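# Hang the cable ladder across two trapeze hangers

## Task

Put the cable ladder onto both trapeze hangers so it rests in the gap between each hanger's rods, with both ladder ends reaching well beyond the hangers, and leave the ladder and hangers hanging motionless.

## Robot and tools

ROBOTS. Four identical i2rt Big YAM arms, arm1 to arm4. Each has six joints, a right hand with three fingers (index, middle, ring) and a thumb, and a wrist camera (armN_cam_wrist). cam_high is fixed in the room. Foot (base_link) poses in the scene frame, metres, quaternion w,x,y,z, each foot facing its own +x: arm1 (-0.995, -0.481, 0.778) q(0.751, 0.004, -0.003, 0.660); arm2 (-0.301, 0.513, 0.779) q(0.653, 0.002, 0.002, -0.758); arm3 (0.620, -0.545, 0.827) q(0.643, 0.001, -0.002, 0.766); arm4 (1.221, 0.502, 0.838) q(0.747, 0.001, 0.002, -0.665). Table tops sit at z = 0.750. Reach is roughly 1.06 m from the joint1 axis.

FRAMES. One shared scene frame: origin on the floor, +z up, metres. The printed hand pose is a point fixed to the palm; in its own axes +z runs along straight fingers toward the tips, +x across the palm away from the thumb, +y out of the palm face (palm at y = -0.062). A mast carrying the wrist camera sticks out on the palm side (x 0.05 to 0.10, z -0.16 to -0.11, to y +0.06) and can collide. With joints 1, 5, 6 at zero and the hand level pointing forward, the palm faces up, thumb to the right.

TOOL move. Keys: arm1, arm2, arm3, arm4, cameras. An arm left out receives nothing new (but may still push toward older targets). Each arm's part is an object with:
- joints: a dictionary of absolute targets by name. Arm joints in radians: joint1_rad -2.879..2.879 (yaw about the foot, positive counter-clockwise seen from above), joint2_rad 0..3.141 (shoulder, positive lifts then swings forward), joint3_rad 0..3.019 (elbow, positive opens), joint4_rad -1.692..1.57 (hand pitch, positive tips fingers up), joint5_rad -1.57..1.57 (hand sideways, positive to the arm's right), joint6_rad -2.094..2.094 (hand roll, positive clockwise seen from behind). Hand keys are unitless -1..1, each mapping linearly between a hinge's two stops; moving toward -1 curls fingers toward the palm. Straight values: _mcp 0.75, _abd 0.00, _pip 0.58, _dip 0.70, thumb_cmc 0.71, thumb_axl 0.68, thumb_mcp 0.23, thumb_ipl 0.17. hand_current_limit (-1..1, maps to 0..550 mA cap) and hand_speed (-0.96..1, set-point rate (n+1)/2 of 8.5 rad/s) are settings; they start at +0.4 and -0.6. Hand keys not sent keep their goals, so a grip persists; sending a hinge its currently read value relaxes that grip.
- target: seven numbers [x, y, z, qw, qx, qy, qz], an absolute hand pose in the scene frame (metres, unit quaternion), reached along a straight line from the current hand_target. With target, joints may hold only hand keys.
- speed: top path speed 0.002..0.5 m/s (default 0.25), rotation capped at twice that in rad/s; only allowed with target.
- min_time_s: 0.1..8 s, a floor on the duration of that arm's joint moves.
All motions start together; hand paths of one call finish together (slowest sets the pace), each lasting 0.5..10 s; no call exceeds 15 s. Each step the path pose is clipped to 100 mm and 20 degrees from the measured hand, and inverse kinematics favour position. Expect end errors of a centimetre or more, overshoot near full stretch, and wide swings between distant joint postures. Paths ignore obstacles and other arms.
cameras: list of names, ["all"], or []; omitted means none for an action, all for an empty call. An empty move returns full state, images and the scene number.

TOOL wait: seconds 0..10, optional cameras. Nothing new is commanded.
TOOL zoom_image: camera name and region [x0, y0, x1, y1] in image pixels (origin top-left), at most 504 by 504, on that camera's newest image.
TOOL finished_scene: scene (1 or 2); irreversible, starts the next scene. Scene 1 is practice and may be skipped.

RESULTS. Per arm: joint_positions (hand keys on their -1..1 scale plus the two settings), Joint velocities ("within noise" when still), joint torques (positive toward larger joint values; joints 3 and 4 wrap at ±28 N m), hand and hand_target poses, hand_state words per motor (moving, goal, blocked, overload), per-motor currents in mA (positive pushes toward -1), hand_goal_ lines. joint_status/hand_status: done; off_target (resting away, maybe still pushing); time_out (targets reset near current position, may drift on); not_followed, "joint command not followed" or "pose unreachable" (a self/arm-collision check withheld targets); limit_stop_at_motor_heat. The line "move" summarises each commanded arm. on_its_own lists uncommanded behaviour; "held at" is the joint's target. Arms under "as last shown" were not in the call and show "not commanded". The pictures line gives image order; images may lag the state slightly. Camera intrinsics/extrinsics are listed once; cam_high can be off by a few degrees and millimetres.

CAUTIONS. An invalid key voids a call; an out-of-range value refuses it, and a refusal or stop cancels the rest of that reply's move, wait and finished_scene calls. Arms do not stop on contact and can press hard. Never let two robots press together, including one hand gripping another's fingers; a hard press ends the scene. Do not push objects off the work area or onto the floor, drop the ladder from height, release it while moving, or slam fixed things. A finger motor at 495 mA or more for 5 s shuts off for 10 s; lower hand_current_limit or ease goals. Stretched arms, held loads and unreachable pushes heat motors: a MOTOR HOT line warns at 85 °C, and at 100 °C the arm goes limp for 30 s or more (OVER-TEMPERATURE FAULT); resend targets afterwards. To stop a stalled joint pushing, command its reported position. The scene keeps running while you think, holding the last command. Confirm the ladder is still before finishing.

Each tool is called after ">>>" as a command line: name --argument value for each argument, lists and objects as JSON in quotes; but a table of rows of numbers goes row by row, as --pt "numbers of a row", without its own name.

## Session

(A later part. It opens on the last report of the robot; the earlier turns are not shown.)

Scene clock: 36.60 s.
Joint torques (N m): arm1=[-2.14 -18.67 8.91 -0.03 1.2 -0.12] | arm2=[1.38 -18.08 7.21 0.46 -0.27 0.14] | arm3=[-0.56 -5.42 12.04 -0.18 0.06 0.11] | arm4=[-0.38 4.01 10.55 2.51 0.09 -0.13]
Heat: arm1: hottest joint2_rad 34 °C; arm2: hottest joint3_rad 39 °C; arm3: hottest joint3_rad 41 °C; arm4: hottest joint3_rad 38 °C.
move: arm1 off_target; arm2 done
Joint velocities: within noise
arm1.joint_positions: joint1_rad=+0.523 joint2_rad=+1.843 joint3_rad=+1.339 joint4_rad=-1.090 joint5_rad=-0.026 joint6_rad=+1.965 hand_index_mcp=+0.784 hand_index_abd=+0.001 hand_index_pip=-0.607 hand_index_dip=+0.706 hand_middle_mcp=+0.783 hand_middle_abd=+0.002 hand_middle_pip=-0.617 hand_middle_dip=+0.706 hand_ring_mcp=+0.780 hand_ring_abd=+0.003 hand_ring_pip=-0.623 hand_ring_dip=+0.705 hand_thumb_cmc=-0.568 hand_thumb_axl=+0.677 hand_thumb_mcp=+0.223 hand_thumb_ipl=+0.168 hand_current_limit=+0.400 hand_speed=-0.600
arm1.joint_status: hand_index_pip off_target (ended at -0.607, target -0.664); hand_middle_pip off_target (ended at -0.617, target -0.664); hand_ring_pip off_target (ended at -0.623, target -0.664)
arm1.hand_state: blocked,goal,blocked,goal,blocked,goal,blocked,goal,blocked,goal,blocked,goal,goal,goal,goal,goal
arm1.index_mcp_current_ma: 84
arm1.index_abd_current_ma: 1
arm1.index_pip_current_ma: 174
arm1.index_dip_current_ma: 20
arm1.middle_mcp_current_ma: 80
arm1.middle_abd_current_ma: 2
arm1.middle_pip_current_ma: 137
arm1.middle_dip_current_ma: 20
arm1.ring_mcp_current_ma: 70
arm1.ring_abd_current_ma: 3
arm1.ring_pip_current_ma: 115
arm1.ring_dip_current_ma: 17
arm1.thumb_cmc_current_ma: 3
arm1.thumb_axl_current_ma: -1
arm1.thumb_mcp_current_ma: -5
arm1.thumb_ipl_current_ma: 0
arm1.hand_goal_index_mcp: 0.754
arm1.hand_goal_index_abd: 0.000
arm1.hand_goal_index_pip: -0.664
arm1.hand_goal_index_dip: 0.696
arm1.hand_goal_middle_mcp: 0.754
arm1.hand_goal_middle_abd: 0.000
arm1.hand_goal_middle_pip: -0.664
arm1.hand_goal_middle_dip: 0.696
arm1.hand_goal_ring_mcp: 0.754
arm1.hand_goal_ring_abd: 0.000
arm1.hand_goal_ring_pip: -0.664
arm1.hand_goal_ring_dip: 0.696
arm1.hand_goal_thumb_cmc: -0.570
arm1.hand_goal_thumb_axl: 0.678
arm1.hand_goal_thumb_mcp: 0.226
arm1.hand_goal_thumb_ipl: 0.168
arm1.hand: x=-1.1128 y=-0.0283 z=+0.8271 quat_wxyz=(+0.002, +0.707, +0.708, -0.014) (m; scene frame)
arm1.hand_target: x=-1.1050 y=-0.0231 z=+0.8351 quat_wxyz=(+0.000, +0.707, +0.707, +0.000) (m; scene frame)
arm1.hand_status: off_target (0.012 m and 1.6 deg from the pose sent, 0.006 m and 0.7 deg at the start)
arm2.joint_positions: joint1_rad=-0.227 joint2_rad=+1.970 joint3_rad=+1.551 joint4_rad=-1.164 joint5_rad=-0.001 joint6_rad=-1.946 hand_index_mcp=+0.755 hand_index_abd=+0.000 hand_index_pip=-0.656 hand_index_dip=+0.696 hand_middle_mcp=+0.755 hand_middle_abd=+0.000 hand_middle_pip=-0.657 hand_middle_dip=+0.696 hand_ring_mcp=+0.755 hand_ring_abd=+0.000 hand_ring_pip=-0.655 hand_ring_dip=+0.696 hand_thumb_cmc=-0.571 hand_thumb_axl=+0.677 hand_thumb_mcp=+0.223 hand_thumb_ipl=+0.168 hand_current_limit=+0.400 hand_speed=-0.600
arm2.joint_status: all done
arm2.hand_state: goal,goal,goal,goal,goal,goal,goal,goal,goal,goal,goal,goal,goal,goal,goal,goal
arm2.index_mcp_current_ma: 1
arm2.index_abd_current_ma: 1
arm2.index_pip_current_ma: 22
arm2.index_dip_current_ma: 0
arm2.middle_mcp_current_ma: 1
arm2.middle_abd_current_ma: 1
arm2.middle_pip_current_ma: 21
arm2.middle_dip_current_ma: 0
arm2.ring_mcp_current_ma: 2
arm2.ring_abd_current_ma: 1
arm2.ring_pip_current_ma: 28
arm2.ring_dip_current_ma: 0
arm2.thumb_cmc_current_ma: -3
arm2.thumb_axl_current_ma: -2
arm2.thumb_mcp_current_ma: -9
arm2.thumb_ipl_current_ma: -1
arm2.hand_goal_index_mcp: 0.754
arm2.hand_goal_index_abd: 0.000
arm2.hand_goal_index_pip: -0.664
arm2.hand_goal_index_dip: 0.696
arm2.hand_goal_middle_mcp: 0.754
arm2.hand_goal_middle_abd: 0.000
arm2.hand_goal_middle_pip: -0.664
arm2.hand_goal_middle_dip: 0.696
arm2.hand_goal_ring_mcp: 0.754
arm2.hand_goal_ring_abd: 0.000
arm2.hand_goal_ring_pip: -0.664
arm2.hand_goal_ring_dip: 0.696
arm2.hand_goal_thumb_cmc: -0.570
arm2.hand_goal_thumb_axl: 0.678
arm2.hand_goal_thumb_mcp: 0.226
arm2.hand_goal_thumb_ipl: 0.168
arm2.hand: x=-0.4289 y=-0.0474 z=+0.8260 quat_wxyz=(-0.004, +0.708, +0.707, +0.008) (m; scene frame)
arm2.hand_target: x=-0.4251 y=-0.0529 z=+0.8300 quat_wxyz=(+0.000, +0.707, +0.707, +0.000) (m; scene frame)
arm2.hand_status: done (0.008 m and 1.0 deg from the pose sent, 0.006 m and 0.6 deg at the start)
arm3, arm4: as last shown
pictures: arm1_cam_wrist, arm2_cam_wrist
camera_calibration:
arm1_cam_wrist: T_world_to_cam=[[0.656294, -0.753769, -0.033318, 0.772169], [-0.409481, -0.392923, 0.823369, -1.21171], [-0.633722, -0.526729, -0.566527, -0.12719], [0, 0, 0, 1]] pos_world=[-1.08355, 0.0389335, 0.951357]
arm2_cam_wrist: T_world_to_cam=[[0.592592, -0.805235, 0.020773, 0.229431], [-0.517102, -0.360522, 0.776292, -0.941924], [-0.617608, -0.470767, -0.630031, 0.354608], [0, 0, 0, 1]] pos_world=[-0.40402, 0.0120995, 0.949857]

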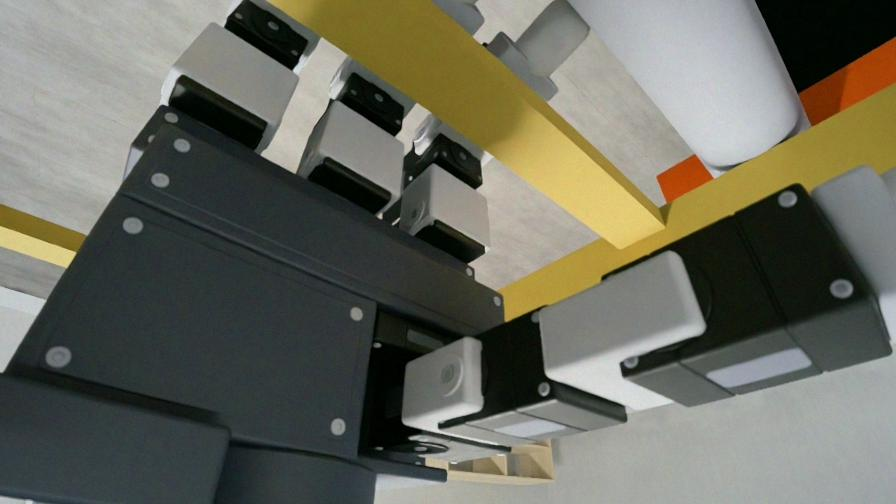

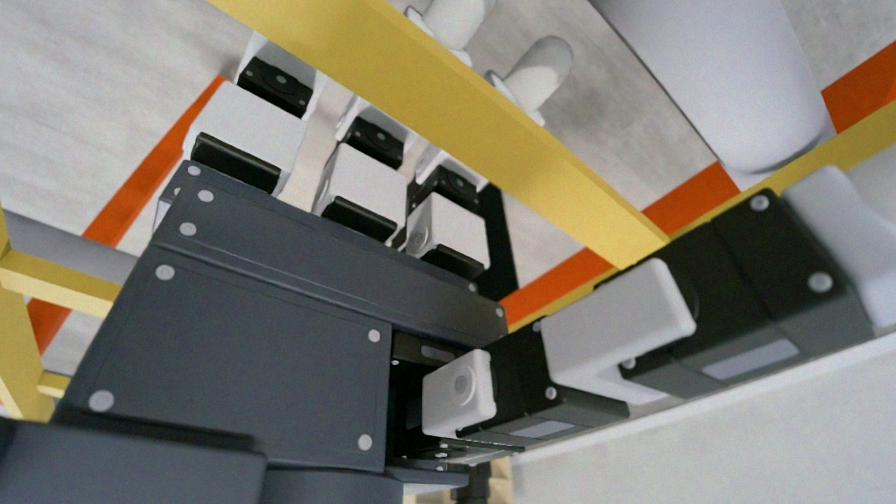

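>>> move --arm2 '{"target": [-0.425, -0.053, 0.828, 0, 0.7071, 0.7071, 0], "speed": 0.1}' --arm1 '{"target": [-1.108, -0.023, 0.825, 0, 0.7071, 0.7071, 0], "speed": 0.1}' --cameras '[]'

>>> move --arm2 '{"joints": {"hand_index_dip": -0.1, "hand_middle_dip": -0.1, "hand_ring_dip": -0.1, "hand_thumb_mcp": -0.5, "hand_thumb_ipl": -0.2}}' --arm1 '{"joints": {"hand_index_dip": -0.1, "hand_middle_dip": -0.1, "hand_ring_dip": -0.1, "hand_thumb_mcp": -0.5, "hand_thumb_ipl": -0.2}}' --cameras '["arm1_cam_wrist", "arm2_cam_wrist"]'

Scene clock: 37.83 s.
Joint torques (N m): arm1=[-1.26 -17.32 8.88 0.28 1.13 -0.07] | arm2=[1.32 -17.85 7.09 0.46 -0.29 0.13] | arm3=[-0.85 -5.77 12 -0.1 0.05 0.13] | arm4=[-0.21 4.01 10.51 2.5 0.09 -0.13]
Heat: arm1: hottest joint2_rad 34 °C; arm2: hottest joint3_rad 39 °C; arm3: hottest joint3_rad 42 °C; arm4: hottest joint3_rad 38 °C.
move: arm1 done; arm2 done
Joint velocities: within noise
arm1.joint_positions: joint1_rad=+0.524 joint2_rad=+1.848 joint3_rad=+1.332 joint4_rad=-1.077 joint5_rad=-0.025 joint6_rad=+1.965 hand_index_mcp=+0.784 hand_index_abd=+0.001 hand_index_pip=-0.627 hand_index_dip=+0.706 hand_middle_mcp=+0.783 hand_middle_abd=+0.002 hand_middle_pip=-0.636 hand_middle_dip=+0.706 hand_ring_mcp=+0.780 hand_ring_abd=+0.003 hand_ring_pip=-0.641 hand_ring_dip=+0.705 hand_thumb_cmc=-0.568 hand_thumb_axl=+0.677 hand_thumb_mcp=+0.223 hand_thumb_ipl=+0.168 hand_current_limit=+0.400 hand_speed=-0.600
arm1.joint_status: not commanded
arm1.hand_state: blocked,goal,blocked,goal,blocked,goal,blocked,goal,blocked,goal,blocked,goal,goal,goal,goal,goal
arm1.index_mcp_current_ma: 84
arm1.index_abd_current_ma: 1
arm1.index_pip_current_ma: 99
arm1.index_dip_current_ma: 20
arm1.middle_mcp_current_ma: 80
arm1.middle_abd_current_ma: 2
arm1.middle_pip_current_ma: 70
arm1.middle_dip_current_ma: 20
arm1.ring_mcp_current_ma: 70
arm1.ring_abd_current_ma: 3
arm1.ring_pip_current_ma: 54
arm1.ring_dip_current_ma: 17
arm1.thumb_cmc_current_ma: 3
arm1.thumb_axl_current_ma: -1
arm1.thumb_mcp_current_ma: -5
arm1.thumb_ipl_current_ma: 0
arm1.hand_goal_index_mcp: 0.754
arm1.hand_goal_index_abd: 0.000
arm1.hand_goal_index_pip: -0.664
arm1.hand_goal_index_dip: 0.696
arm1.hand_goal_middle_mcp: 0.754
arm1.hand_goal_middle_abd: 0.000
arm1.hand_goal_middle_pip: -0.664
arm1.hand_goal_middle_dip: 0.696
arm1.hand_goal_ring_mcp: 0.754
arm1.hand_goal_ring_abd: 0.000
arm1.hand_goal_ring_pip: -0.664
arm1.hand_goal_ring_dip: 0.696
arm1.hand_goal_thumb_cmc: -0.570
arm1.hand_goal_thumb_axl: 0.678
arm1.hand_goal_thumb_mcp: 0.226
arm1.hand_goal_thumb_ipl: 0.168
arm1.on_its_own: hand_index_pip moved -0.020 toward your old target -0.664
arm1.hand: x=-1.1128 y=-0.0281 z=+0.8224 quat_wxyz=(+0.001, +0.707, +0.707, -0.013) (m; scene frame)
arm1.hand_target: x=-1.1081 y=-0.0232 z=+0.8250 quat_wxyz=(+0.000, +0.707, +0.707, +0.000) (m; scene frame)
arm1.hand_status: done (0.007 m and 1.4 deg from the pose sent, 0.008 m and 1.6 deg at the start)
arm2.joint_positions: joint1_rad=-0.227 joint2_rad=+1.970 joint3_rad=+1.551 joint4_rad=-1.159 joint5_rad=-0.001 joint6_rad=-1.946 hand_index_mcp=+0.755 hand_index_abd=+0.000 hand_index_pip=-0.656 hand_index_dip=+0.696 hand_middle_mcp=+0.755 hand_middle_abd=+0.000 hand_middle_pip=-0.657 hand_middle_dip=+0.696 hand_ring_mcp=+0.755 hand_ring_abd=+0.000 hand_ring_pip=-0.655 hand_ring_dip=+0.696 hand_thumb_cmc=-0.571 hand_thumb_axl=+0.677 hand_thumb_mcp=+0.223 hand_thumb_ipl=+0.168 hand_current_limit=+0.400 hand_speed=-0.600
arm2.joint_status: not commanded
arm2.hand_state: goal,goal,goal,goal,goal,goal,goal,goal,goal,goal,goal,goal,goal,goal,goal,goal
arm2.index_mcp_current_ma: 1
arm2.index_abd_current_ma: 1
arm2.index_pip_current_ma: 22
arm2.index_dip_current_ma: 0
arm2.middle_mcp_current_ma: 1
arm2.middle_abd_current_ma: 1
arm2.middle_pip_current_ma: 21
arm2.middle_dip_current_ma: 0
arm2.ring_mcp_current_ma: 2
arm2.ring_abd_current_ma: 1
arm2.ring_pip_current_ma: 28
arm2.ring_dip_current_ma: 0
arm2.thumb_cmc_current_ma: -3
arm2.thumb_axl_current_ma: -2
arm2.thumb_mcp_current_ma: -9
arm2.thumb_ipl_current_ma: -1
arm2.hand_goal_index_mcp: 0.754
arm2.hand_goal_index_abd: 0.000
arm2.hand_goal_index_pip: -0.664
arm2.hand_goal_index_dip: 0.696
arm2.hand_goal_middle_mcp: 0.754
arm2.hand_goal_middle_abd: 0.000
arm2.hand_goal_middle_pip: -0.664
arm2.hand_goal_middle_dip: 0.696
arm2.hand_goal_ring_mcp: 0.754
arm2.hand_goal_ring_abd: 0.000
arm2.hand_goal_ring_pip: -0.664
arm2.hand_goal_ring_dip: 0.696
arm2.hand_goal_thumb_cmc: -0.570
arm2.hand_goal_thumb_axl: 0.678
arm2.hand_goal_thumb_mcp: 0.226
arm2.hand_goal_thumb_ipl: 0.168
arm2.hand: x=-0.4294 y=-0.0486 z=+0.8260 quat_wxyz=(-0.003, +0.708, +0.707, +0.006) (m; scene frame)
arm2.hand_target: x=-0.4251 y=-0.0530 z=+0.8280 quat_wxyz=(+0.000, +0.707, +0.707, +0.000) (m; scene frame)
arm2.hand_status: done (0.007 m and 0.7 deg from the pose sent, 0.007 m and 1.0 deg at the start)
arm3: as last shown
arm4.joint_positions: joint1_rad=+0.299 joint2_rad=+0.600 joint3_rad=+1.395 joint4_rad=-1.217 joint5_rad=+0.106 joint6_rad=+1.152 hand_index_mcp=+0.755 hand_index_abd=+0.001 hand_index_pip=+0.577 hand_index_dip=+0.696 hand_middle_mcp=+0.755 hand_middle_abd=+0.001 hand_middle_pip=+0.577 hand_middle_dip=+0.696 hand_ring_mcp=+0.755 hand_ring_abd=+0.001 hand_ring_pip=+0.577 hand_ring_dip=+0.696 hand_thumb_cmc=+0.715 hand_thumb_axl=+0.677 hand_thumb_mcp=+0.226 hand_thumb_ipl=+0.168 hand_current_limit=+0.400 hand_speed=-0.600
arm4.joint_status: not commanded
arm4.hand_state: goal,goal,goal,goal,goal,goal,goal,goal,goal,goal,goal,goal,goal,goal,goal,goal
arm4.index_mcp_current_ma: 4
arm4.index_abd_current_ma: 3
arm4.index_pip_current_ma: 4
arm4.index_dip_current_ma: 0
arm4.middle_mcp_current_ma: 4
arm4.middle_abd_current_ma: 2
arm4.middle_pip_current_ma: 4
arm4.middle_dip_current_ma: 0
arm4.ring_mcp_current_ma: 4
arm4.ring_abd_current_ma: 2
arm4.ring_pip_current_ma: 4
arm4.ring_dip_current_ma: 0
arm4.thumb_cmc_current_ma: 3
arm4.thumb_axl_current_ma: -4
arm4.thumb_mcp_current_ma: -1
arm4.thumb_ipl_current_ma: -2
arm4.hand_goal_index_mcp: 0.754
arm4.hand_goal_index_abd: 0.000
arm4.hand_goal_index_pip: 0.576
arm4.hand_goal_index_dip: 0.696
arm4.hand_goal_middle_mcp: 0.754
arm4.hand_goal_middle_abd: 0.000
arm4.hand_goal_middle_pip: 0.576
arm4.hand_goal_middle_dip: 0.696
arm4.hand_goal_ring_mcp: 0.754
arm4.hand_goal_ring_abd: 0.000
arm4.hand_goal_ring_pip: 0.576
arm4.hand_goal_ring_dip: 0.696
arm4.hand_goal_thumb_cmc: 0.714
arm4.hand_goal_thumb_axl: 0.678
arm4.hand_goal_thumb_mcp: 0.226
arm4.hand_goal_thumb_ipl: 0.168
arm4.hand: x=+1.2206 y=+0.2394 z=+1.4251 quat_wxyz=(+0.415, +0.772, -0.330, +0.350) (m; scene frame)
arm4.hand_target: x=+1.2192 y=+0.2426 z=+1.4345 quat_wxyz=(+0.421, +0.767, -0.328, +0.357) (m; scene frame)
arm4.hand_status: not commanded
pictures: none
No camera images: "cameras" was empty.

Scene clock: 38.93 s.
Joint torques (N m): arm1=[-1.9 -18.37 8.84 -0.05 0.38 -0.09] | arm2=[0.56 -17.96 7.57 0.47 -0.16 0.11] | arm3=[-0.91 -6.01 11.95 -0.25 0.05 0.12] | arm4=[-0.26 4.13 10.56 2.5 0.09 -0.12]
Heat: arm1: hottest joint2_rad 34 °C; arm2: hottest joint3_rad 39 °C; arm3: hottest joint3_rad 42 °C; arm4: hottest joint3_rad 38 °C.
move: arm1 off_target; arm2 off_target
Joint velocities: within noise
arm1.joint_positions: joint1_rad=+0.526 joint2_rad=+1.857 joint3_rad=+1.332 joint4_rad=-1.068 joint5_rad=-0.006 joint6_rad=+1.965 hand_index_mcp=+0.790 hand_index_abd=+0.001 hand_index_pip=-0.640 hand_index_dip=-0.094 hand_middle_mcp=+0.759 hand_middle_abd=+0.002 hand_middle_pip=-0.657 hand_middle_dip=-0.097 hand_ring_mcp=+0.759 hand_ring_abd=+0.003 hand_ring_pip=-0.657 hand_ring_dip=-0.097 hand_thumb_cmc=-0.569 hand_thumb_axl=+0.678 hand_thumb_mcp=-0.368 hand_thumb_ipl=-0.185 hand_current_limit=+0.400 hand_speed=-0.600
arm1.joint_status: hand_thumb_mcp off_target (ended at -0.368, target -0.500); the others done
arm1.hand_state: blocked,goal,blocked,goal,goal,goal,goal,goal,goal,goal,goal,goal,goal,goal,blocked,goal
arm1.index_mcp_current_ma: 103
arm1.index_abd_current_ma: 1
arm1.index_pip_current_ma: 57
arm1.index_dip_current_ma: 10
arm1.middle_mcp_current_ma: 9
arm1.middle_abd_current_ma: 2
arm1.middle_pip_current_ma: 13
arm1.middle_dip_current_ma: 5
arm1.ring_mcp_current_ma: 8
arm1.ring_abd_current_ma: 3
arm1.ring_pip_current_ma: 11
arm1.ring_dip_current_ma: 4
arm1.thumb_cmc_current_ma: 2
arm1.thumb_axl_current_ma: 0
arm1.thumb_mcp_current_ma: 385
arm1.thumb_ipl_current_ma: 47
arm1.hand_goal_index_mcp: 0.754
arm1.hand_goal_index_abd: 0.000
arm1.hand_goal_index_pip: -0.664
arm1.hand_goal_index_dip: -0.100
arm1.hand_goal_middle_mcp: 0.754
arm1.hand_goal_middle_abd: 0.000
arm1.hand_goal_middle_pip: -0.664
arm1.hand_goal_middle_dip: -0.100
arm1.hand_goal_ring_mcp: 0.754
arm1.hand_goal_ring_abd: 0.000
arm1.hand_goal_ring_pip: -0.664
arm1.hand_goal_ring_dip: -0.100
arm1.hand_goal_thumb_cmc: -0.570
arm1.hand_goal_thumb_axl: 0.678
arm1.hand_goal_thumb_mcp: -0.500
arm1.hand_goal_thumb_ipl: -0.200
arm1.on_its_own: hand_middle_pip moved -0.020 to your old target -0.664
arm1.hand: x=-1.1114 y=-0.0261 z=+0.8189 quat_wxyz=(+0.005, +0.706, +0.708, -0.004) (m; scene frame)
arm1.hand_target: x=-1.1081 y=-0.0230 z=+0.8251 quat_wxyz=(+0.000, +0.707, +0.707, +0.000) (m; scene frame)
arm1.hand_status: not commanded
arm2.joint_positions: joint1_rad=-0.220 joint2_rad=+1.970 joint3_rad=+1.544 joint4_rad=-1.156 joint5_rad=-0.003 joint6_rad=-1.943 hand_index_mcp=+0.790 hand_index_abd=+0.000 hand_index_pip=-0.644 hand_index_dip=-0.090 hand_middle_mcp=+0.758 hand_middle_abd=+0.000 hand_middle_pip=-0.657 hand_middle_dip=-0.097 hand_ring_mcp=+0.758 hand_ring_abd=+0.000 hand_ring_pip=-0.648 hand_ring_dip=-0.090 hand_thumb_cmc=-0.571 hand_thumb_axl=+0.678 hand_thumb_mcp=-0.366 hand_thumb_ipl=-0.187 hand_current_limit=+0.400 hand_speed=-0.600
arm2.joint_status: hand_thumb_mcp off_target (ended at -0.366, target -0.500); the others done
arm2.hand_state: blocked,goal,blocked,goal,goal,goal,goal,goal,goal,goal,goal,goal,goal,goal,blocked,goal
arm2.index_mcp_current_ma: 142
arm2.index_abd_current_ma: 1
arm2.index_pip_current_ma: 69
arm2.index_dip_current_ma: 29
arm2.middle_mcp_current_ma: 13
arm2.middle_abd_current_ma: 1
arm2.middle_pip_current_ma: 20
arm2.middle_dip_current_ma: 8
arm2.ring_mcp_current_ma: 13
arm2.ring_abd_current_ma: 1
arm2.ring_pip_current_ma: 53
arm2.ring_dip_current_ma: 30
arm2.thumb_cmc_current_ma: -3
arm2.thumb_axl_current_ma: -1
arm2.thumb_mcp_current_ma: 385
arm2.thumb_ipl_current_ma: 57
arm2.hand_goal_index_mcp: 0.754
arm2.hand_goal_index_abd: 0.000
arm2.hand_goal_index_pip: -0.664
arm2.hand_goal_index_dip: -0.100
arm2.hand_goal_middle_mcp: 0.754
arm2.hand_goal_middle_abd: 0.000
arm2.hand_goal_middle_pip: -0.664
arm2.hand_goal_middle_dip: -0.100
arm2.hand_goal_ring_mcp: 0.754
arm2.hand_goal_ring_abd: 0.000
arm2.hand_goal_ring_pip: -0.664
arm2.hand_goal_ring_dip: -0.100
arm2.hand_goal_thumb_cmc: -0.570
arm2.hand_goal_thumb_axl: 0.678
arm2.hand_goal_thumb_mcp: -0.500
arm2.hand_goal_thumb_ipl: -0.200
arm2.hand: x=-0.4243 y=-0.0479 z=+0.8238 quat_wxyz=(-0.002, +0.706, +0.708, +0.008) (m; scene frame)
arm2.hand_target: x=-0.4251 y=-0.0529 z=+0.8279 quat_wxyz=(+0.000, +0.707, +0.707, +0.000) (m; scene frame)
arm2.hand_status: not commanded
arm3, arm4: as last shown
pictures: arm1_cam_wrist, arm2_cam_wrist
camera_calibration:
arm1_cam_wrist: T_world_to_cam=[[0.658783, -0.751814, -0.0279562, 0.77114], [-0.423381, -0.401195, 0.812275, -1.21013], [-0.621895, -0.523277, -0.582604, -0.103446], [0, 0, 0, 1]] pos_world=[-1.08469, 0.0401241, 0.944248]
arm2_cam_wrist: T_world_to_cam=[[0.596491, -0.802282, 0.0232995, 0.226021], [-0.51667, -0.361602, 0.776077, -0.937778], [-0.614208, -0.474961, -0.630207, 0.357245], [0, 0, 0, 1]] pos_world=[-0.399919, 0.0119078, 0.94766]

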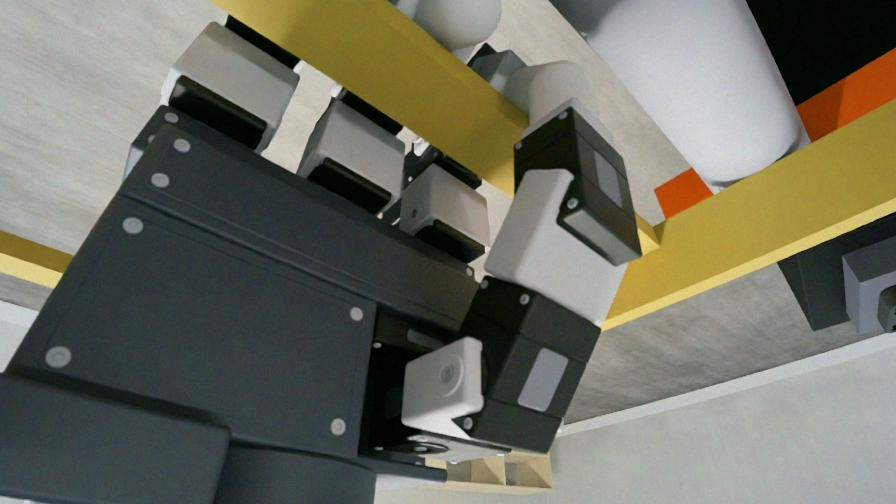

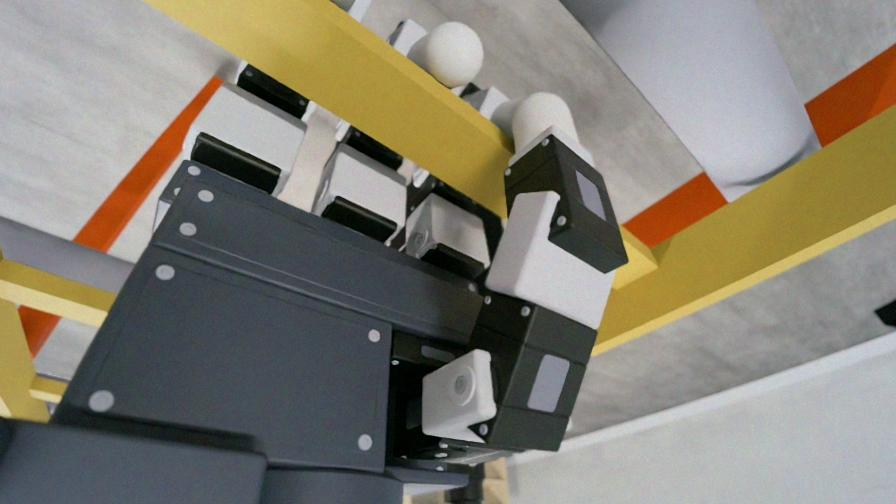

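>>> move --arm2 '{"target": [-0.425, -0.053, 0.90, 0, 0.7071, 0.7071, 0], "speed": 0.06}' --arm1 '{"target": [-1.108, -0.023, 0.897, 0, 0.7071, 0.7071, 0], "speed": 0.06}' --cameras '["arm1_cam_wrist", "arm2_cam_wrist", "cam_high"]'

Scene clock: 40.87 s.
Joint torques (N m): arm1=[-1.61 -21.95 16.18 -2.93 0.14 0.03] | arm2=[0.09 -21.89 12.21 -1.5 -0.12 -0.03] | arm3=[-0.79 -5.25 11.89 -0.18 0.06 0.11] | arm4=[-0.44 4.01 10.55 2.5 0.09 -0.13]
Heat: arm1: hottest joint2_rad 34 °C; arm2: hottest joint2_rad 39 °C; arm3: hottest joint3_rad 43 °C; arm4: hottest joint3_rad 38 °C.
move: arm1 off_target; arm2 off_target
Joint velocities: within noise
arm1.joint_positions: joint1_rad=+0.524 joint2_rad=+1.821 joint3_rad=+1.335 joint4_rad=-1.171 joint5_rad=+0.001 joint6_rad=+1.955 hand_index_mcp=+0.791 hand_index_abd=-0.024 hand_index_pip=-0.613 hand_index_dip=-0.095 hand_middle_mcp=+0.768 hand_middle_abd=-0.001 hand_middle_pip=-0.657 hand_middle_dip=-0.097 hand_ring_mcp=+0.758 hand_ring_abd=+0.003 hand_ring_pip=-0.657 hand_ring_dip=-0.097 hand_thumb_cmc=-0.574 hand_thumb_axl=+0.675 hand_thumb_mcp=-0.499 hand_thumb_ipl=-0.198 hand_current_limit=+0.400 hand_speed=-0.600
arm1.joint_status: not commanded
arm1.hand_state: blocked,blocked,blocked,goal,goal,goal,goal,goal,goal,goal,goal,goal,goal,goal,goal,goal
arm1.index_mcp_current_ma: 108
arm1.index_abd_current_ma: -48
arm1.index_pip_current_ma: 149
arm1.index_dip_current_ma: 8
arm1.middle_mcp_current_ma: 30
arm1.middle_abd_current_ma: -1
arm1.middle_pip_current_ma: 13
arm1.middle_dip_current_ma: 5
arm1.ring_mcp_current_ma: 7
arm1.ring_abd_current_ma: 3
arm1.ring_pip_current_ma: 11
arm1.ring_dip_current_ma: 4
arm1.thumb_cmc_current_ma: -6
arm1.thumb_axl_current_ma: -6
arm1.thumb_mcp_current_ma: 1
arm1.thumb_ipl_current_ma: 4
arm1.hand_goal_index_mcp: 0.754
arm1.hand_goal_index_abd: 0.000
arm1.hand_goal_index_pip: -0.664
arm1.hand_goal_index_dip: -0.100
arm1.hand_goal_middle_mcp: 0.754
arm1.hand_goal_middle_abd: 0.000
arm1.hand_goal_middle_pip: -0.664
arm1.hand_goal_middle_dip: -0.100
arm1.hand_goal_ring_mcp: 0.754
arm1.hand_goal_ring_abd: 0.000
arm1.hand_goal_ring_pip: -0.664
arm1.hand_goal_ring_dip: -0.100
arm1.hand_goal_thumb_cmc: -0.570
arm1.hand_goal_thumb_axl: 0.678
arm1.hand_goal_thumb_mcp: -0.500
arm1.hand_goal_thumb_ipl: -0.200
arm1.on_its_own: hand_thumb_mcp moved -0.132 to your old target -0.500
arm1.hand: x=-1.1007 y=-0.0439 z=+0.8427 quat_wxyz=(+0.036, +0.702, +0.711, -0.013) (m; scene frame)
arm1.hand_target: x=-1.1065 y=-0.0261 z=+0.8955 quat_wxyz=(-0.001, +0.707, +0.707, +0.001) (m; scene frame)
arm1.hand_status: off_target (0.059 m and 4.5 deg from the pose sent, 0.078 m and 0.8 deg at the start)
arm2.joint_positions: joint1_rad=-0.214 joint2_rad=+1.954 joint3_rad=+1.561 joint4_rad=-1.272 joint5_rad=-0.004 joint6_rad=-1.931 hand_index_mcp=+0.790 hand_index_abd=+0.000 hand_index_pip=-0.644 hand_index_dip=-0.091 hand_middle_mcp=+0.758 hand_middle_abd=+0.000 hand_middle_pip=-0.653 hand_middle_dip=-0.097 hand_ring_mcp=+0.802 hand_ring_abd=+0.004 hand_ring_pip=-0.599 hand_ring_dip=-0.087 hand_thumb_cmc=-0.571 hand_thumb_axl=+0.678 hand_thumb_mcp=-0.366 hand_thumb_ipl=-0.187 hand_current_limit=+0.400 hand_speed=-0.600
arm2.joint_status: not commanded
arm2.hand_state: blocked,goal,blocked,goal,goal,goal,goal,goal,blocked,goal,blocked,goal,goal,goal,blocked,goal
arm2.index_mcp_current_ma: 142
arm2.index_abd_current_ma: 1
arm2.index_pip_current_ma: 69
arm2.index_dip_current_ma: 29
arm2.middle_mcp_current_ma: 13
arm2.middle_abd_current_ma: 1
arm2.middle_pip_current_ma: 35
arm2.middle_dip_current_ma: 8
arm2.ring_mcp_current_ma: 197
arm2.ring_abd_current_ma: 10
arm2.ring_pip_current_ma: 260
arm2.ring_dip_current_ma: 41
arm2.thumb_cmc_current_ma: -3
arm2.thumb_axl_current_ma: -1
arm2.thumb_mcp_current_ma: 385
arm2.thumb_ipl_current_ma: 57
arm2.hand_goal_index_mcp: 0.754
arm2.hand_goal_index_abd: 0.000
arm2.hand_goal_index_pip: -0.664
arm2.hand_goal_index_dip: -0.100
arm2.hand_goal_middle_mcp: 0.754
arm2.hand_goal_middle_abd: 0.000
arm2.hand_goal_middle_pip: -0.664
arm2.hand_goal_middle_dip: -0.100
arm2.hand_goal_ring_mcp: 0.754
arm2.hand_goal_ring_abd: 0.000
arm2.hand_goal_ring_pip: -0.664
arm2.hand_goal_ring_dip: -0.100
arm2.hand_goal_thumb_cmc: -0.570
arm2.hand_goal_thumb_axl: 0.678
arm2.hand_goal_thumb_mcp: -0.500
arm2.hand_goal_thumb_ipl: -0.200
arm2.hand: x=-0.4135 y=-0.0308 z=+0.8410 quat_wxyz=(-0.019, +0.707, +0.705, +0.046) (m; scene frame)
arm2.hand_target: x=-0.4236 y=-0.0496 z=+0.8992 quat_wxyz=(+0.000, +0.707, +0.707, +0.000) (m; scene frame)
arm2.hand_status: off_target (0.064 m and 5.7 deg from the pose sent, 0.076 m and 1.0 deg at the start)
arm3, arm4: as last shown
pictures: arm1_cam_wrist, arm2_cam_wrist, cam_high
camera_calibration:
arm1_cam_wrist: T_world_to_cam=[[0.664816, -0.746192, 0.0348833, 0.705255], [-0.445636, -0.358693, 0.820212, -1.26137], [-0.599524, -0.560835, -0.570995, -0.0790766], [0, 0, 0, 1]] pos_world=[-1.07838, 0.0294625, 0.964838]
arm2_cam_wrist: T_world_to_cam=[[0.591449, -0.80608, -0.0205666, 0.267571], [-0.541501, -0.415959, 0.730585, -0.913008], [-0.597465, -0.420967, -0.682512, 0.435384], [0, 0, 0, 1]] pos_world=[-0.392523, 0.0191918, 0.969687]

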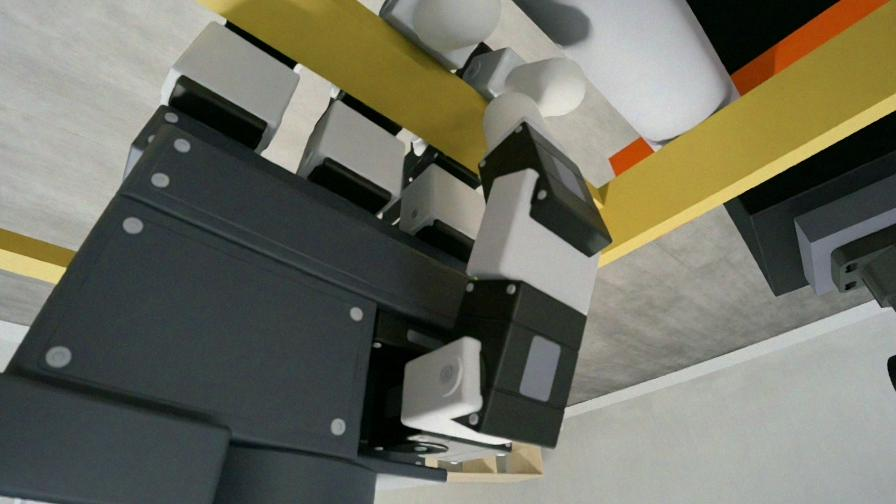

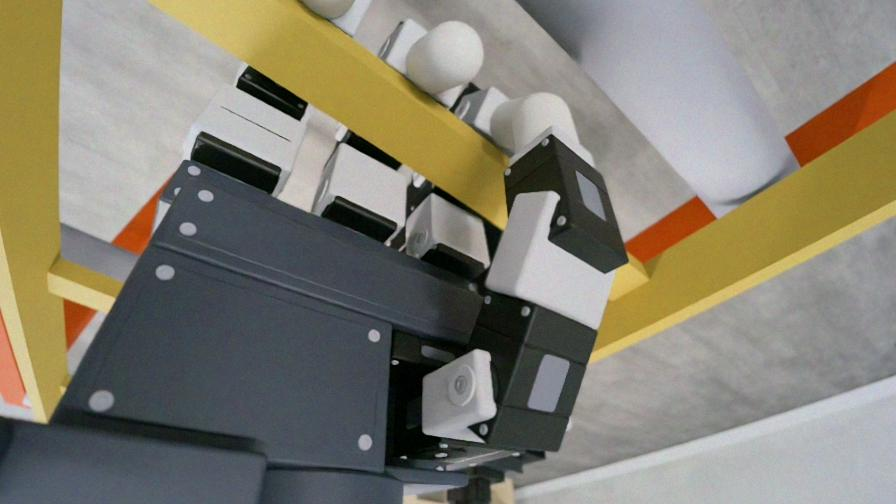

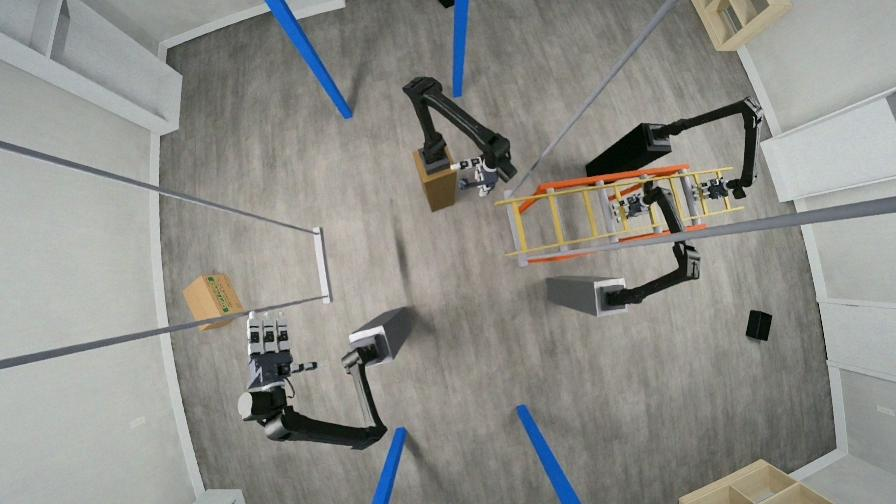

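>>> move --arm2 '{"target": [-0.425, -0.053, 0.93, 0, 0.7071, 0.7071, 0], "speed": 0.06}' --arm1 '{"target": [-1.108, -0.023, 0.927, 0, 0.7071, 0.7071, 0], "speed": 0.06}' --cameras '["arm1_cam_wrist", "arm2_cam_wrist"]'

Scene clock: 42.23 s.
Joint torques (N m): arm1=[-1.73 -25.47 18.82 -4.78 0.13 0] | arm2=[-0.21 -23.41 14.3 -2.84 0.09 -0.12] | arm3=[-0.44 -5.42 11.95 -0.13 0.03 0.11] | arm4=[-0.5 4.13 10.56 2.51 0.09 -0.14]
Heat: arm1: hottest joint2_rad 35 °C; arm2: hottest joint3_rad 40 °C; arm3: hottest joint3_rad 43 °C; arm4: hottest joint3_rad 38 °C.
move: arm1 off_target; arm2 off_target
Joint velocities: within noise
arm1.joint_positions: joint1_rad=+0.524 joint2_rad=+1.823 joint3_rad=+1.339 joint4_rad=-1.194 joint5_rad=+0.001 joint6_rad=+1.954 hand_index_mcp=+0.795 hand_index_abd=-0.054 hand_index_pip=-0.600 hand_index_dip=-0.094 hand_middle_mcp=+0.772 hand_middle_abd=-0.003 hand_middle_pip=-0.653 hand_middle_dip=-0.097 hand_ring_mcp=+0.759 hand_ring_abd=+0.003 hand_ring_pip=-0.657 hand_ring_dip=-0.097 hand_thumb_cmc=-0.574 hand_thumb_axl=+0.675 hand_thumb_mcp=-0.499 hand_thumb_ipl=-0.198 hand_current_limit=+0.400 hand_speed=-0.600
arm1.joint_status: not commanded
arm1.hand_state: blocked,blocked,blocked,goal,goal,goal,goal,goal,goal,goal,goal,goal,goal,goal,goal,goal
arm1.index_mcp_current_ma: 124
arm1.index_abd_current_ma: -138
arm1.index_pip_current_ma: 202
arm1.index_dip_current_ma: 10
arm1.middle_mcp_current_ma: 42
arm1.middle_abd_current_ma: -4
arm1.middle_pip_current_ma: 22
arm1.middle_dip_current_ma: 5
arm1.ring_mcp_current_ma: 7
arm1.ring_abd_current_ma: 3
arm1.ring_pip_current_ma: 11
arm1.ring_dip_current_ma: 4
arm1.thumb_cmc_current_ma: -6
arm1.thumb_axl_current_ma: -6
arm1.thumb_mcp_current_ma: 1
arm1.thumb_ipl_current_ma: 4
arm1.hand_goal_index_mcp: 0.754
arm1.hand_goal_index_abd: 0.000
arm1.hand_goal_index_pip: -0.664
arm1.hand_goal_index_dip: -0.100
arm1.hand_goal_middle_mcp: 0.754
arm1.hand_goal_middle_abd: 0.000
arm1.hand_goal_middle_pip: -0.664
arm1.hand_goal_middle_dip: -0.100
arm1.hand_goal_ring_mcp: 0.754
arm1.hand_goal_ring_abd: 0.000
arm1.hand_goal_ring_pip: -0.664
arm1.hand_goal_ring_dip: -0.100
arm1.hand_goal_thumb_cmc: -0.570
arm1.hand_goal_thumb_axl: 0.678
arm1.hand_goal_thumb_mcp: -0.500
arm1.hand_goal_thumb_ipl: -0.200
arm1.hand: x=-1.0992 y=-0.0476 z=+0.8446 quat_wxyz=(+0.046, +0.702, +0.711, -0.017) (m; scene frame)
arm1.hand_target: x=-1.1051 y=-0.0288 z=+0.9225 quat_wxyz=(-0.002, +0.707, +0.707, +0.001) (m; scene frame)
arm1.hand_status: off_target (0.086 m and 5.6 deg from the pose sent, 0.087 m and 4.5 deg at the start)
arm2.joint_positions: joint1_rad=-0.207 joint2_rad=+1.948 joint3_rad=+1.572 joint4_rad=-1.303 joint5_rad=-0.009 joint6_rad=-1.918 hand_index_mcp=+0.791 hand_index_abd=+0.000 hand_index_pip=-0.644 hand_index_dip=-0.091 hand_middle_mcp=+0.766 hand_middle_abd=+0.004 hand_middle_pip=-0.650 hand_middle_dip=-0.097 hand_ring_mcp=+0.807 hand_ring_abd=+0.040 hand_ring_pip=-0.576 hand_ring_dip=-0.083 hand_thumb_cmc=-0.571 hand_thumb_axl=+0.678 hand_thumb_mcp=-0.366 hand_thumb_ipl=-0.187 hand_current_limit=+0.400 hand_speed=-0.600
arm2.joint_status: not commanded
arm2.hand_state: blocked,goal,blocked,goal,goal,goal,goal,goal,blocked,blocked,blocked,goal,goal,goal,blocked,goal
arm2.index_mcp_current_ma: 144
arm2.index_abd_current_ma: 1
arm2.index_pip_current_ma: 69
arm2.index_dip_current_ma: 27
arm2.middle_mcp_current_ma: 39
arm2.middle_abd_current_ma: 8
arm2.middle_pip_current_ma: 45
arm2.middle_dip_current_ma: 8
arm2.ring_mcp_current_ma: 218
arm2.ring_abd_current_ma: 129
arm2.ring_pip_current_ma: 365
arm2.ring_dip_current_ma: 54
arm2.thumb_cmc_current_ma: -3
arm2.thumb_axl_current_ma: -1
arm2.thumb_mcp_current_ma: 385
arm2.thumb_ipl_current_ma: 57
arm2.hand_goal_index_mcp: 0.754
arm2.hand_goal_index_abd: 0.000
arm2.hand_goal_index_pip: -0.664
arm2.hand_goal_index_dip: -0.100
arm2.hand_goal_middle_mcp: 0.754
arm2.hand_goal_middle_abd: 0.000
arm2.hand_goal_middle_pip: -0.664
arm2.hand_goal_middle_dip: -0.100
arm2.hand_goal_ring_mcp: 0.754
arm2.hand_goal_ring_abd: 0.000
arm2.hand_goal_ring_pip: -0.664
arm2.hand_goal_ring_dip: -0.100
arm2.hand_goal_thumb_cmc: -0.570
arm2.hand_goal_thumb_axl: 0.678
arm2.hand_goal_thumb_mcp: -0.500
arm2.hand_goal_thumb_ipl: -0.200
arm2.hand: x=-0.4083 y=-0.0302 z=+0.8489 quat_wxyz=(-0.020, +0.709, +0.703, +0.053) (m; scene frame)
arm2.hand_target: x=-0.4224 y=-0.0476 z=+0.9275 quat_wxyz=(+0.000, +0.708, +0.707, -0.002) (m; scene frame)
arm2.hand_status: off_target (0.086 m and 6.6 deg from the pose sent, 0.092 m and 5.7 deg at the start)
arm3.joint_positions: joint1_rad=+0.391 joint2_rad=+1.292 joint3_rad=+1.405 joint4_rad=-1.668 joint5_rad=-0.010 joint6_rad=+2.094 hand_index_mcp=+0.754 hand_index_abd=+0.001 hand_index_pip=+0.577 hand_index_dip=+0.696 hand_middle_mcp=+0.754 hand_middle_abd=+0.001 hand_middle_pip=+0.577 hand_middle_dip=+0.696 hand_ring_mcp=+0.754 hand_ring_abd=+0.001 hand_ring_pip=+0.577 hand_ring_dip=+0.696 hand_thumb_cmc=-0.568 hand_thumb_axl=+0.677 hand_thumb_mcp=+0.224 hand_thumb_ipl=+0.168 hand_current_limit=+0.400 hand_speed=-0.600
arm3.joint_status: not commanded
arm3.hand_state: goal,goal,goal,goal,goal,goal,goal,goal,goal,goal,goal,goal,goal,goal,goal,goal
arm3.index_mcp_current_ma: 0
arm3.index_abd_current_ma: 0
arm3.index_pip_current_ma: 0
arm3.index_dip_current_ma: 0
arm3.middle_mcp_current_ma: 0
arm3.middle_abd_current_ma: 0
arm3.middle_pip_current_ma: 0
arm3.middle_dip_current_ma: 0
arm3.ring_mcp_current_ma: 0
arm3.ring_abd_current_ma: 0
arm3.ring_pip_current_ma: 0
arm3.ring_dip_current_ma: 0
arm3.thumb_cmc_current_ma: 1
arm3.thumb_axl_current_ma: 0
arm3.thumb_mcp_current_ma: -1
arm3.thumb_ipl_current_ma: 0
arm3.hand_goal_index_mcp: 0.754
arm3.hand_goal_index_abd: 0.000
arm3.hand_goal_index_pip: 0.576
arm3.hand_goal_index_dip: 0.696
arm3.hand_goal_middle_mcp: 0.754
arm3.hand_goal_middle_abd: 0.000
arm3.hand_goal_middle_pip: 0.576
arm3.hand_goal_middle_dip: 0.696
arm3.hand_goal_ring_mcp: 0.754
arm3.hand_goal_ring_abd: 0.000
arm3.hand_goal_ring_pip: 0.576
arm3.hand_goal_ring_dip: 0.696
arm3.hand_goal_thumb_cmc: -0.570
arm3.hand_goal_thumb_axl: 0.678
arm3.hand_goal_thumb_mcp: 0.226
arm3.hand_goal_thumb_ipl: 0.168
arm3.hand: x=+0.5081 y=-0.2571 z=+1.1352 quat_wxyz=(-0.010, +0.692, +0.722, -0.001) (m; scene frame)
arm3.hand_target: x=+0.5007 y=-0.2503 z=+1.1491 quat_wxyz=(-0.027, +0.694, +0.720, +0.001) (m; scene frame)
arm3.hand_status: not commanded
arm4: as last shown
pictures: arm1_cam_wrist, arm2_cam_wrist
camera_calibration:
arm1_cam_wrist: T_world_to_cam=[[0.664986, -0.74485, 0.0546985, 0.684919], [-0.451987, -0.343056, 0.82342, -1.27248], [-0.59456, -0.572286, -0.56479, -0.0793802], [0, 0, 0, 1]] pos_world=[-1.0778, 0.0282019, 0.965489]
arm2_cam_wrist: T_world_to_cam=[[0.586352, -0.809652, -0.0255801, 0.267186], [-0.550404, -0.421376, 0.720762, -0.911145], [-0.594346, -0.408541, -0.69271, 0.454511], [0, 0, 0, 1]] pos_world=[-0.388026, 0.0180796, 0.978398]

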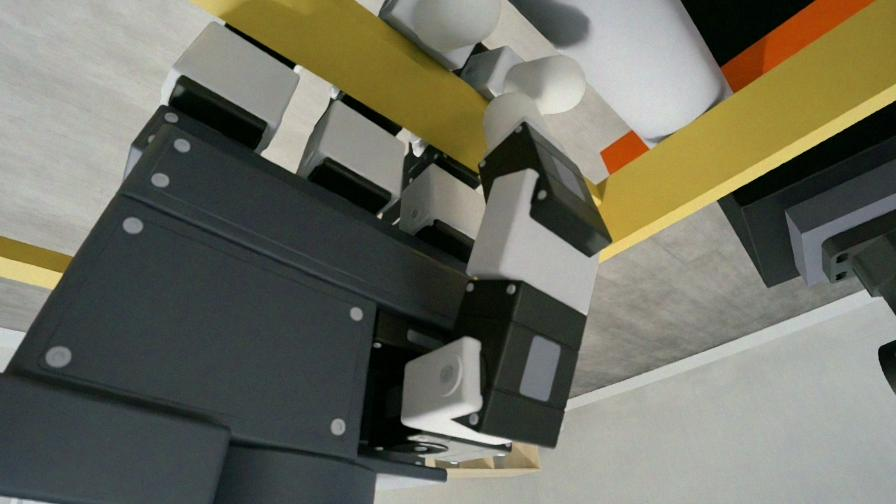

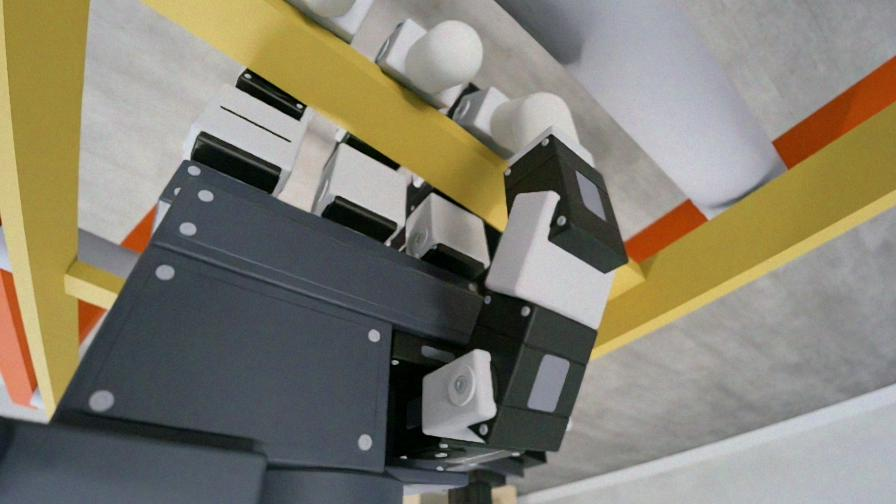

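>>> move --arm2 '{"target": [-0.425, -0.053, 0.97, 0, 0.7071, 0.7071, 0], "speed": 0.06}' --arm1 '{"target": [-1.108, -0.023, 0.967, 0, 0.7071, 0.7071, 0], "speed": 0.06}' --cameras '["arm1_cam_wrist", "arm2_cam_wrist", "cam_high"]'

Scene clock: 43.87 s.
Joint torques (N m): arm1=[-1.2 -27.52 18.8 -5.16 0.15 0.06] | arm2=[-0.26 -25.23 14.52 -3.92 0.08 -0.11] | arm3=[-1.14 -5.54 12.04 -0.17 0.05 0.1] | arm4=[-0.5 3.96 10.54 2.54 0.09 -0.12]
Heat: arm1: hottest joint2_rad 35 °C; arm2: hottest joint2_rad 40 °C; arm3: hottest joint3_rad 44 °C; arm4: hottest joint3_rad 38 °C.
move: arm1 off_target; arm2 off_target
Joint velocities: within noise
arm1.joint_positions: joint1_rad=+0.524 joint2_rad=+1.823 joint3_rad=+1.339 joint4_rad=-1.214 joint5_rad=+0.001 joint6_rad=+1.952 hand_index_mcp=+0.796 hand_index_abd=-0.062 hand_index_pip=-0.594 hand_index_dip=-0.094 hand_middle_mcp=+0.772 hand_middle_abd=-0.002 hand_middle_pip=-0.655 hand_middle_dip=-0.097 hand_ring_mcp=+0.759 hand_ring_abd=+0.003 hand_ring_pip=-0.657 hand_ring_dip=-0.097 hand_thumb_cmc=-0.574 hand_thumb_axl=+0.675 hand_thumb_mcp=-0.499 hand_thumb_ipl=-0.198 hand_current_limit=+0.400 hand_speed=-0.600
arm1.joint_status: not commanded
arm1.hand_state: blocked,blocked,blocked,goal,goal,goal,goal,goal,goal,goal,goal,goal,goal,goal,goal,goal
arm1.index_mcp_current_ma: 129
arm1.index_abd_current_ma: -162
arm1.index_pip_current_ma: 227
arm1.index_dip_current_ma: 10
arm1.middle_mcp_current_ma: 42
arm1.middle_abd_current_ma: -2
arm1.middle_pip_current_ma: 17
arm1.middle_dip_current_ma: 5
arm1.ring_mcp_current_ma: 8
arm1.ring_abd_current_ma: 3
arm1.ring_pip_current_ma: 11
arm1.ring_dip_current_ma: 4
arm1.thumb_cmc_current_ma: -6
arm1.thumb_axl_current_ma: -6
arm1.thumb_mcp_current_ma: 1
arm1.thumb_ipl_current_ma: 4
arm1.hand_goal_index_mcp: 0.754
arm1.hand_goal_index_abd: 0.000
arm1.hand_goal_index_pip: -0.664
arm1.hand_goal_index_dip: -0.100
arm1.hand_goal_middle_mcp: 0.754
arm1.hand_goal_middle_abd: 0.000
arm1.hand_goal_middle_pip: -0.664
arm1.hand_goal_middle_dip: -0.100
arm1.hand_goal_ring_mcp: 0.754
arm1.hand_goal_ring_abd: 0.000
arm1.hand_goal_ring_pip: -0.664
arm1.hand_goal_ring_dip: -0.100
arm1.hand_goal_thumb_cmc: -0.570
arm1.hand_goal_thumb_axl: 0.678
arm1.hand_goal_thumb_mcp: -0.500
arm1.hand_goal_thumb_ipl: -0.200
arm1.hand: x=-1.0973 y=-0.0519 z=+0.8461 quat_wxyz=(+0.055, +0.701, +0.711, -0.021) (m; scene frame)
arm1.hand_target: x=-1.1023 y=-0.0357 z=+0.9358 quat_wxyz=(-0.002, +0.707, +0.707, +0.001) (m; scene frame)
arm1.hand_status: off_target (0.125 m and 6.8 deg from the pose sent, 0.125 m and 5.6 deg at the start; pose on its path clipped on 28 of 38 steps)
arm2.joint_positions: joint1_rad=-0.204 joint2_rad=+1.948 joint3_rad=+1.578 joint4_rad=-1.307 joint5_rad=-0.009 joint6_rad=-1.917 hand_index_mcp=+0.791 hand_index_abd=+0.000 hand_index_pip=-0.644 hand_index_dip=-0.091 hand_middle_mcp=+0.769 hand_middle_abd=+0.006 hand_middle_pip=-0.646 hand_middle_dip=-0.097 hand_ring_mcp=+0.812 hand_ring_abd=+0.052 hand_ring_pip=-0.575 hand_ring_dip=-0.083 hand_thumb_cmc=-0.571 hand_thumb_axl=+0.678 hand_thumb_mcp=-0.366 hand_thumb_ipl=-0.187 hand_current_limit=+0.400 hand_speed=-0.600
arm2.joint_status: not commanded
arm2.hand_state: blocked,goal,blocked,goal,goal,goal,goal,goal,blocked,blocked,blocked,goal,goal,goal,blocked,goal
arm2.index_mcp_current_ma: 144
arm2.index_abd_current_ma: 1
arm2.index_pip_current_ma: 69
arm2.index_dip_current_ma: 27
arm2.middle_mcp_current_ma: 53
arm2.middle_abd_current_ma: 14
arm2.middle_pip_current_ma: 59
arm2.middle_dip_current_ma: 8
arm2.ring_mcp_current_ma: 241
arm2.ring_abd_current_ma: 171
arm2.ring_pip_current_ma: 370
arm2.ring_dip_current_ma: 54
arm2.thumb_cmc_current_ma: -3
arm2.thumb_axl_current_ma: -1
arm2.thumb_mcp_current_ma: 385
arm2.thumb_ipl_current_ma: 57
arm2.hand_goal_index_mcp: 0.754
arm2.hand_goal_index_abd: 0.000
arm2.hand_goal_index_pip: -0.664
arm2.hand_goal_index_dip: -0.100
arm2.hand_goal_middle_mcp: 0.754
arm2.hand_goal_middle_abd: 0.000
arm2.hand_goal_middle_pip: -0.664
arm2.hand_goal_middle_dip: -0.100
arm2.hand_goal_ring_mcp: 0.754
arm2.hand_goal_ring_abd: 0.000
arm2.hand_goal_ring_pip: -0.664
arm2.hand_goal_ring_dip: -0.100
arm2.hand_goal_thumb_cmc: -0.570
arm2.hand_goal_thumb_axl: 0.678
arm2.hand_goal_thumb_mcp: -0.500
arm2.hand_goal_thumb_ipl: -0.200
arm2.hand: x=-0.4071 y=-0.0321 z=+0.8509 quat_wxyz=(-0.019, +0.709, +0.703, +0.052) (m; scene frame)
arm2.hand_target: x=-0.4184 y=-0.0433 z=+0.9434 quat_wxyz=(+0.001, +0.708, +0.707, -0.002) (m; scene frame)
arm2.hand_status: off_target (0.122 m and 6.4 deg from the pose sent, 0.124 m and 6.6 deg at the start; pose on its path clipped on 28 of 38 steps)
arm3, arm4: as last shown
pictures: arm1_cam_wrist, arm2_cam_wrist, cam_high
camera_calibration:
arm1_cam_wrist: T_world_to_cam=[[0.665591, -0.742721, 0.073172, 0.665606], [-0.457331, -0.328419, 0.826431, -1.28209], [-0.589777, -0.583529, -0.558263, -0.0808116], [0, 0, 0, 1]] pos_world=[-1.07702, 0.0261408, 0.96574]
arm2_cam_wrist: T_world_to_cam=[[0.587904, -0.808572, -0.0240981, 0.264426], [-0.549158, -0.420806, 0.722044, -0.913365], [-0.593965, -0.411259, -0.691427, 0.454763], [0, 0, 0, 1]] pos_world=[-0.386925, 0.0164831, 0.980297]

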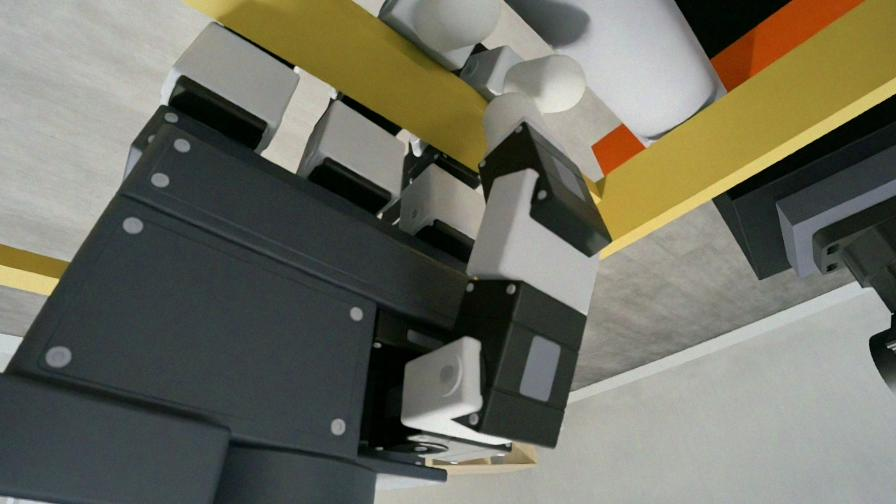

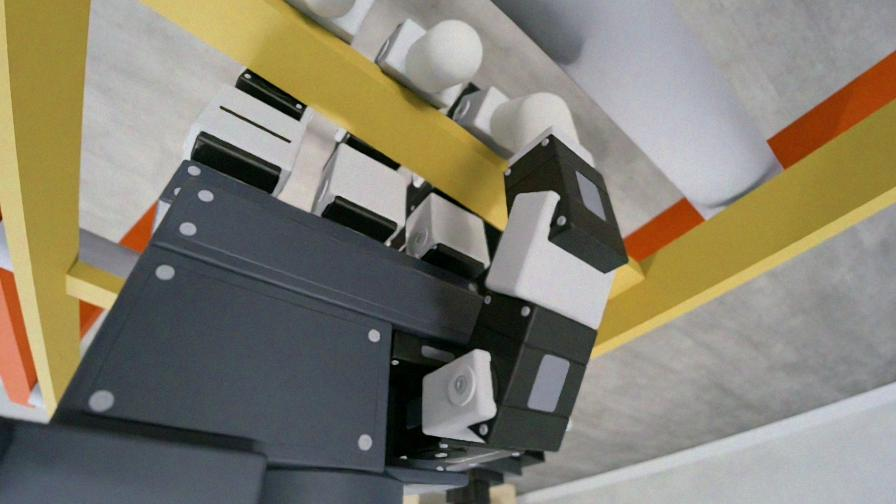

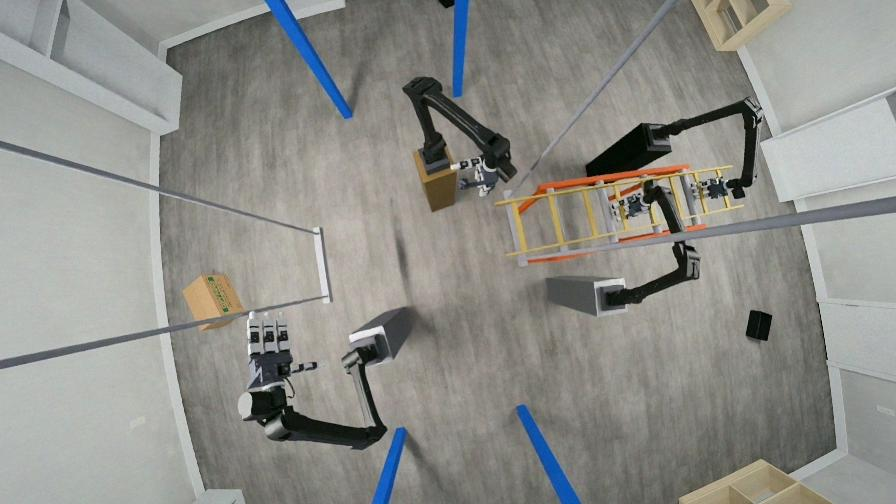

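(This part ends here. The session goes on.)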